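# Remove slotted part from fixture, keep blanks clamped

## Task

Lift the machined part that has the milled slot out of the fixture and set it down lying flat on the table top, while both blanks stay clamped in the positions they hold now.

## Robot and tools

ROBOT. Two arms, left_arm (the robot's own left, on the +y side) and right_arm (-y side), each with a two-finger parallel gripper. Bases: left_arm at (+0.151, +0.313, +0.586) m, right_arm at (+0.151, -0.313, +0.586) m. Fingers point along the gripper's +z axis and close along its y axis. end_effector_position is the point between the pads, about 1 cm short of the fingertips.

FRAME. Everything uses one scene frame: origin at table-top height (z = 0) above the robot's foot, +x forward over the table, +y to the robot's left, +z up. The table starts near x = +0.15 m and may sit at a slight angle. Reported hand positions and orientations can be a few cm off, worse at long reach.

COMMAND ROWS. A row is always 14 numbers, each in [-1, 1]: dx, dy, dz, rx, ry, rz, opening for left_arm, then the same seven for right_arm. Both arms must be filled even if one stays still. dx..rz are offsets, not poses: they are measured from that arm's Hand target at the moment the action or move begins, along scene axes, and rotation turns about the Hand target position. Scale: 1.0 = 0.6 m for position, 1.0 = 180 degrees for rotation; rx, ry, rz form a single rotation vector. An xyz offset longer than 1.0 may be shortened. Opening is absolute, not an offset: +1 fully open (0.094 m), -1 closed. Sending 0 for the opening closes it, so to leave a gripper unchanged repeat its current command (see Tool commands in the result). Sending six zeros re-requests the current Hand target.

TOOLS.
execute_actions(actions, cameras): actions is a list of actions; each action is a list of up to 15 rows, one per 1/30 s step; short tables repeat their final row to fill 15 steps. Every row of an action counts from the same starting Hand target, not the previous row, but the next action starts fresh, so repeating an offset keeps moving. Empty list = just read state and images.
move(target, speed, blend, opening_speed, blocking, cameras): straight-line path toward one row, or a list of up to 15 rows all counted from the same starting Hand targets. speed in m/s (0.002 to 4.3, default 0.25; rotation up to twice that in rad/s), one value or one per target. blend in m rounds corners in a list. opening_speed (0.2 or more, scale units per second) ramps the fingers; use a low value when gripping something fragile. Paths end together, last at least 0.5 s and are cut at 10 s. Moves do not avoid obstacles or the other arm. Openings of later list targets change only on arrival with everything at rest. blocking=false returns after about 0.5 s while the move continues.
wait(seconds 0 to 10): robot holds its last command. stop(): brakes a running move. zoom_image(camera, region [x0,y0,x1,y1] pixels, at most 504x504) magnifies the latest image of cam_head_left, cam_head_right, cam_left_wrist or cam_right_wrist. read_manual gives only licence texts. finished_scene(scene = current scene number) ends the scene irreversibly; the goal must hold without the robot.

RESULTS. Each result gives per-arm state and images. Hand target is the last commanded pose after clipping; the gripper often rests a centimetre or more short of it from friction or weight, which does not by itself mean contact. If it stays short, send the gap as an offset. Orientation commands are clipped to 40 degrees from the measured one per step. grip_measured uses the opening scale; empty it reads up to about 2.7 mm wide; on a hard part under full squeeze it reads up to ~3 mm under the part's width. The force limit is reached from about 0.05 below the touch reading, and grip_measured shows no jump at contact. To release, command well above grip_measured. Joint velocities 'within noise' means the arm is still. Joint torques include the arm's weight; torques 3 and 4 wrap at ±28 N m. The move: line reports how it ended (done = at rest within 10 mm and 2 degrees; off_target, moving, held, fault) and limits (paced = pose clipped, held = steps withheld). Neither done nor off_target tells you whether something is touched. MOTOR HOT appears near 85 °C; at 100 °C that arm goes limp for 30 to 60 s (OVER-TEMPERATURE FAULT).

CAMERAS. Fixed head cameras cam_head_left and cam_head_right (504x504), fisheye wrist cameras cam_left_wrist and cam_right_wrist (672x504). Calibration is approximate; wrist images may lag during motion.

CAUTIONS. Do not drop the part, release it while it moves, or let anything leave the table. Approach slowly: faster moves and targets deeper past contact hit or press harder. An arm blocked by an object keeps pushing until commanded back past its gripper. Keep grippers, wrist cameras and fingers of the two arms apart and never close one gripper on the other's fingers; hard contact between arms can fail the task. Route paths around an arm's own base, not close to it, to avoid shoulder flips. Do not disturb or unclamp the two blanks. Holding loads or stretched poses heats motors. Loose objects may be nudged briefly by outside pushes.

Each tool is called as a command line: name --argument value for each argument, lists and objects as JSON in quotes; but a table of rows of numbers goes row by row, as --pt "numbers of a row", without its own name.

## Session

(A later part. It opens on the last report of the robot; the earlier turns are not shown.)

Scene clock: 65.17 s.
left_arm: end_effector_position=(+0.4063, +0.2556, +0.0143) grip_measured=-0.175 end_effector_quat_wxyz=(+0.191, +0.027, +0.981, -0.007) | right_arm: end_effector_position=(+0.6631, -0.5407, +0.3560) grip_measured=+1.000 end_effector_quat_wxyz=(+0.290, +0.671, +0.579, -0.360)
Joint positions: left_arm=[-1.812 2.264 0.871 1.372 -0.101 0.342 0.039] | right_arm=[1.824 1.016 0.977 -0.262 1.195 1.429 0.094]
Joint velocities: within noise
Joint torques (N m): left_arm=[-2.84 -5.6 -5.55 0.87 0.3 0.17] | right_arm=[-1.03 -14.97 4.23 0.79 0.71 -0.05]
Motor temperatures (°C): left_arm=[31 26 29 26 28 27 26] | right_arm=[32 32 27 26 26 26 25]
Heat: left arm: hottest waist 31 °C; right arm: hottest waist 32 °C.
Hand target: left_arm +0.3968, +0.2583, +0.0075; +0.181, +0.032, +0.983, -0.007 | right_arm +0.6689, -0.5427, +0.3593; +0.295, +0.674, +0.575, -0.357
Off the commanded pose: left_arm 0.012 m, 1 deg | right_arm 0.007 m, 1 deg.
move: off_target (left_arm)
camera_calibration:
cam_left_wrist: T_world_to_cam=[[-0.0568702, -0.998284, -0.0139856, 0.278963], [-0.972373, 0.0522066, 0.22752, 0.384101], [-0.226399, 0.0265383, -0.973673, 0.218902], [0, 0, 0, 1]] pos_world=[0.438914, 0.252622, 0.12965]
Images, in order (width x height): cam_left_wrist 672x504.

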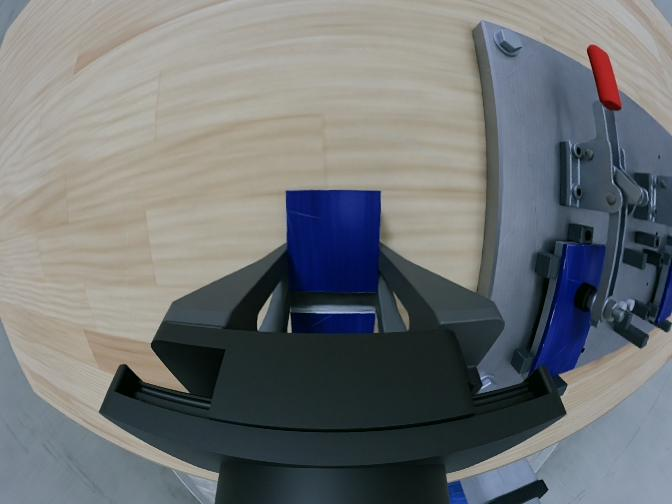

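move --target '[0,0,0.0035,0,0,0,0.1, 0,0,0,0,0,0,1]' --speed 0.03 --opening_speed 0.4 --cameras '[]'

move --pt "0 0 0.005 0 0 0 0.7 0 0 0 0 0 0 1" --pt "0 0 0.17 0 0 0 0.7 0 0 0 0 0 0 1" --speed 0.14 --cameras '["cam_left_wrist","cam_head_left"]'

Scene clock: 67.10 s.
left_arm: end_effector_position=(+0.4063, +0.2556, +0.0144) grip_measured=+0.097 end_effector_quat_wxyz=(+0.191, +0.027, +0.981, -0.008) | right_arm: end_effector_position=(+0.6631, -0.5407, +0.3560) grip_measured=+1.000 end_effector_quat_wxyz=(+0.290, +0.671, +0.579, -0.360)
Joint positions: left_arm=[-1.812 2.264 0.871 1.372 -0.1 0.342 0.052] | right_arm=[1.824 1.016 0.977 -0.262 1.195 1.429 0.094]
Joint velocities: within noise
Joint torques (N m): left_arm=[-2.9 -5.83 -5.97 0.95 0.23 0.17] | right_arm=[-0.73 -15.33 4.22 0.7 0.71 -0.08]
Motor temperatures (°C): left_arm=[31 26 29 26 28 27 26] | right_arm=[32 32 27 26 26 26 25]
Heat: left arm: hottest waist 31 °C; right arm: hottest waist 32 °C.
Hand target: left_arm +0.3969, +0.2582, +0.0097; +0.181, +0.032, +0.983, -0.007 | right_arm +0.6689, -0.5427, +0.3593; +0.295, +0.674, +0.575, -0.357
Off the commanded pose: left_arm 0.011 m, 1 deg | right_arm 0.007 m, 1 deg.
move: off_target (left_arm)
No camera images: "cameras" was empty.

Scene clock: 69.03 s.
left_arm: end_effector_position=(+0.4036, +0.2603, +0.0981) grip_measured=+0.698 end_effector_quat_wxyz=(+0.187, +0.027, +0.982, -0.003) | right_arm: end_effector_position=(+0.6631, -0.5407, +0.3560) grip_measured=+1.000 end_effector_quat_wxyz=(+0.290, +0.671, +0.579, -0.360)
Joint positions: left_arm=[-1.853 2.133 0.63 1.478 -0.152 0.342 0.08] | right_arm=[1.824 1.016 0.977 -0.262 1.195 1.429 0.094]
Joint velocities: within noise
Joint torques (N m): left_arm=[-4.13 -7.88 -9.74 1.89 -0.1 0.15] | right_arm=[-0.97 -15.33 4.07 0.76 0.75 -0.09]
Motor temperatures (°C): left_arm=[31 26 29 26 28 26 26] | right_arm=[31 32 27 26 26 26 25]
Heat: left arm: hottest waist 31 °C; right arm: hottest shoulder 32 °C.
Hand target: left_arm +0.3970, +0.2582, +0.1116; +0.181, +0.032, +0.983, -0.007 | right_arm +0.6689, -0.5427, +0.3593; +0.295, +0.674, +0.575, -0.357
Off the commanded pose: left_arm 0.015 m, 1 deg | right_arm 0.007 m, 1 deg.
move: off_target (left_arm)
camera_calibration:
cam_left_wrist: T_world_to_cam=[[-0.0551441, -0.998225, -0.0224933, 0.284791], [-0.970782, 0.0483317, 0.235046, 0.361832], [-0.233542, 0.0347975, -0.971724, 0.300281], [0, 0, 0, 1]] pos_world=[0.437093, 0.256348, 0.213148]
Images, in order (width x height): cam_head_left 504x504, cam_left_wrist 672x504.

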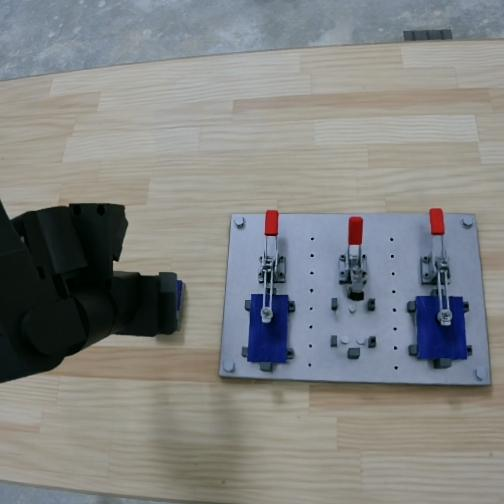

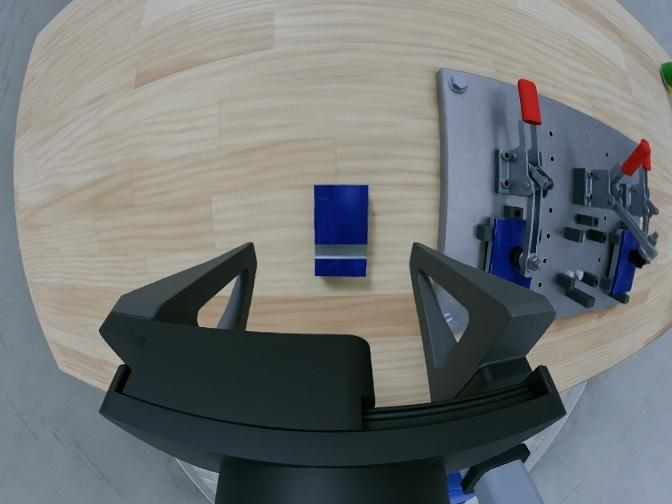

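Part lies flat on the free table; both blanks remain clamped.

finished_scene --scene 3

The scene is finished: the task was done.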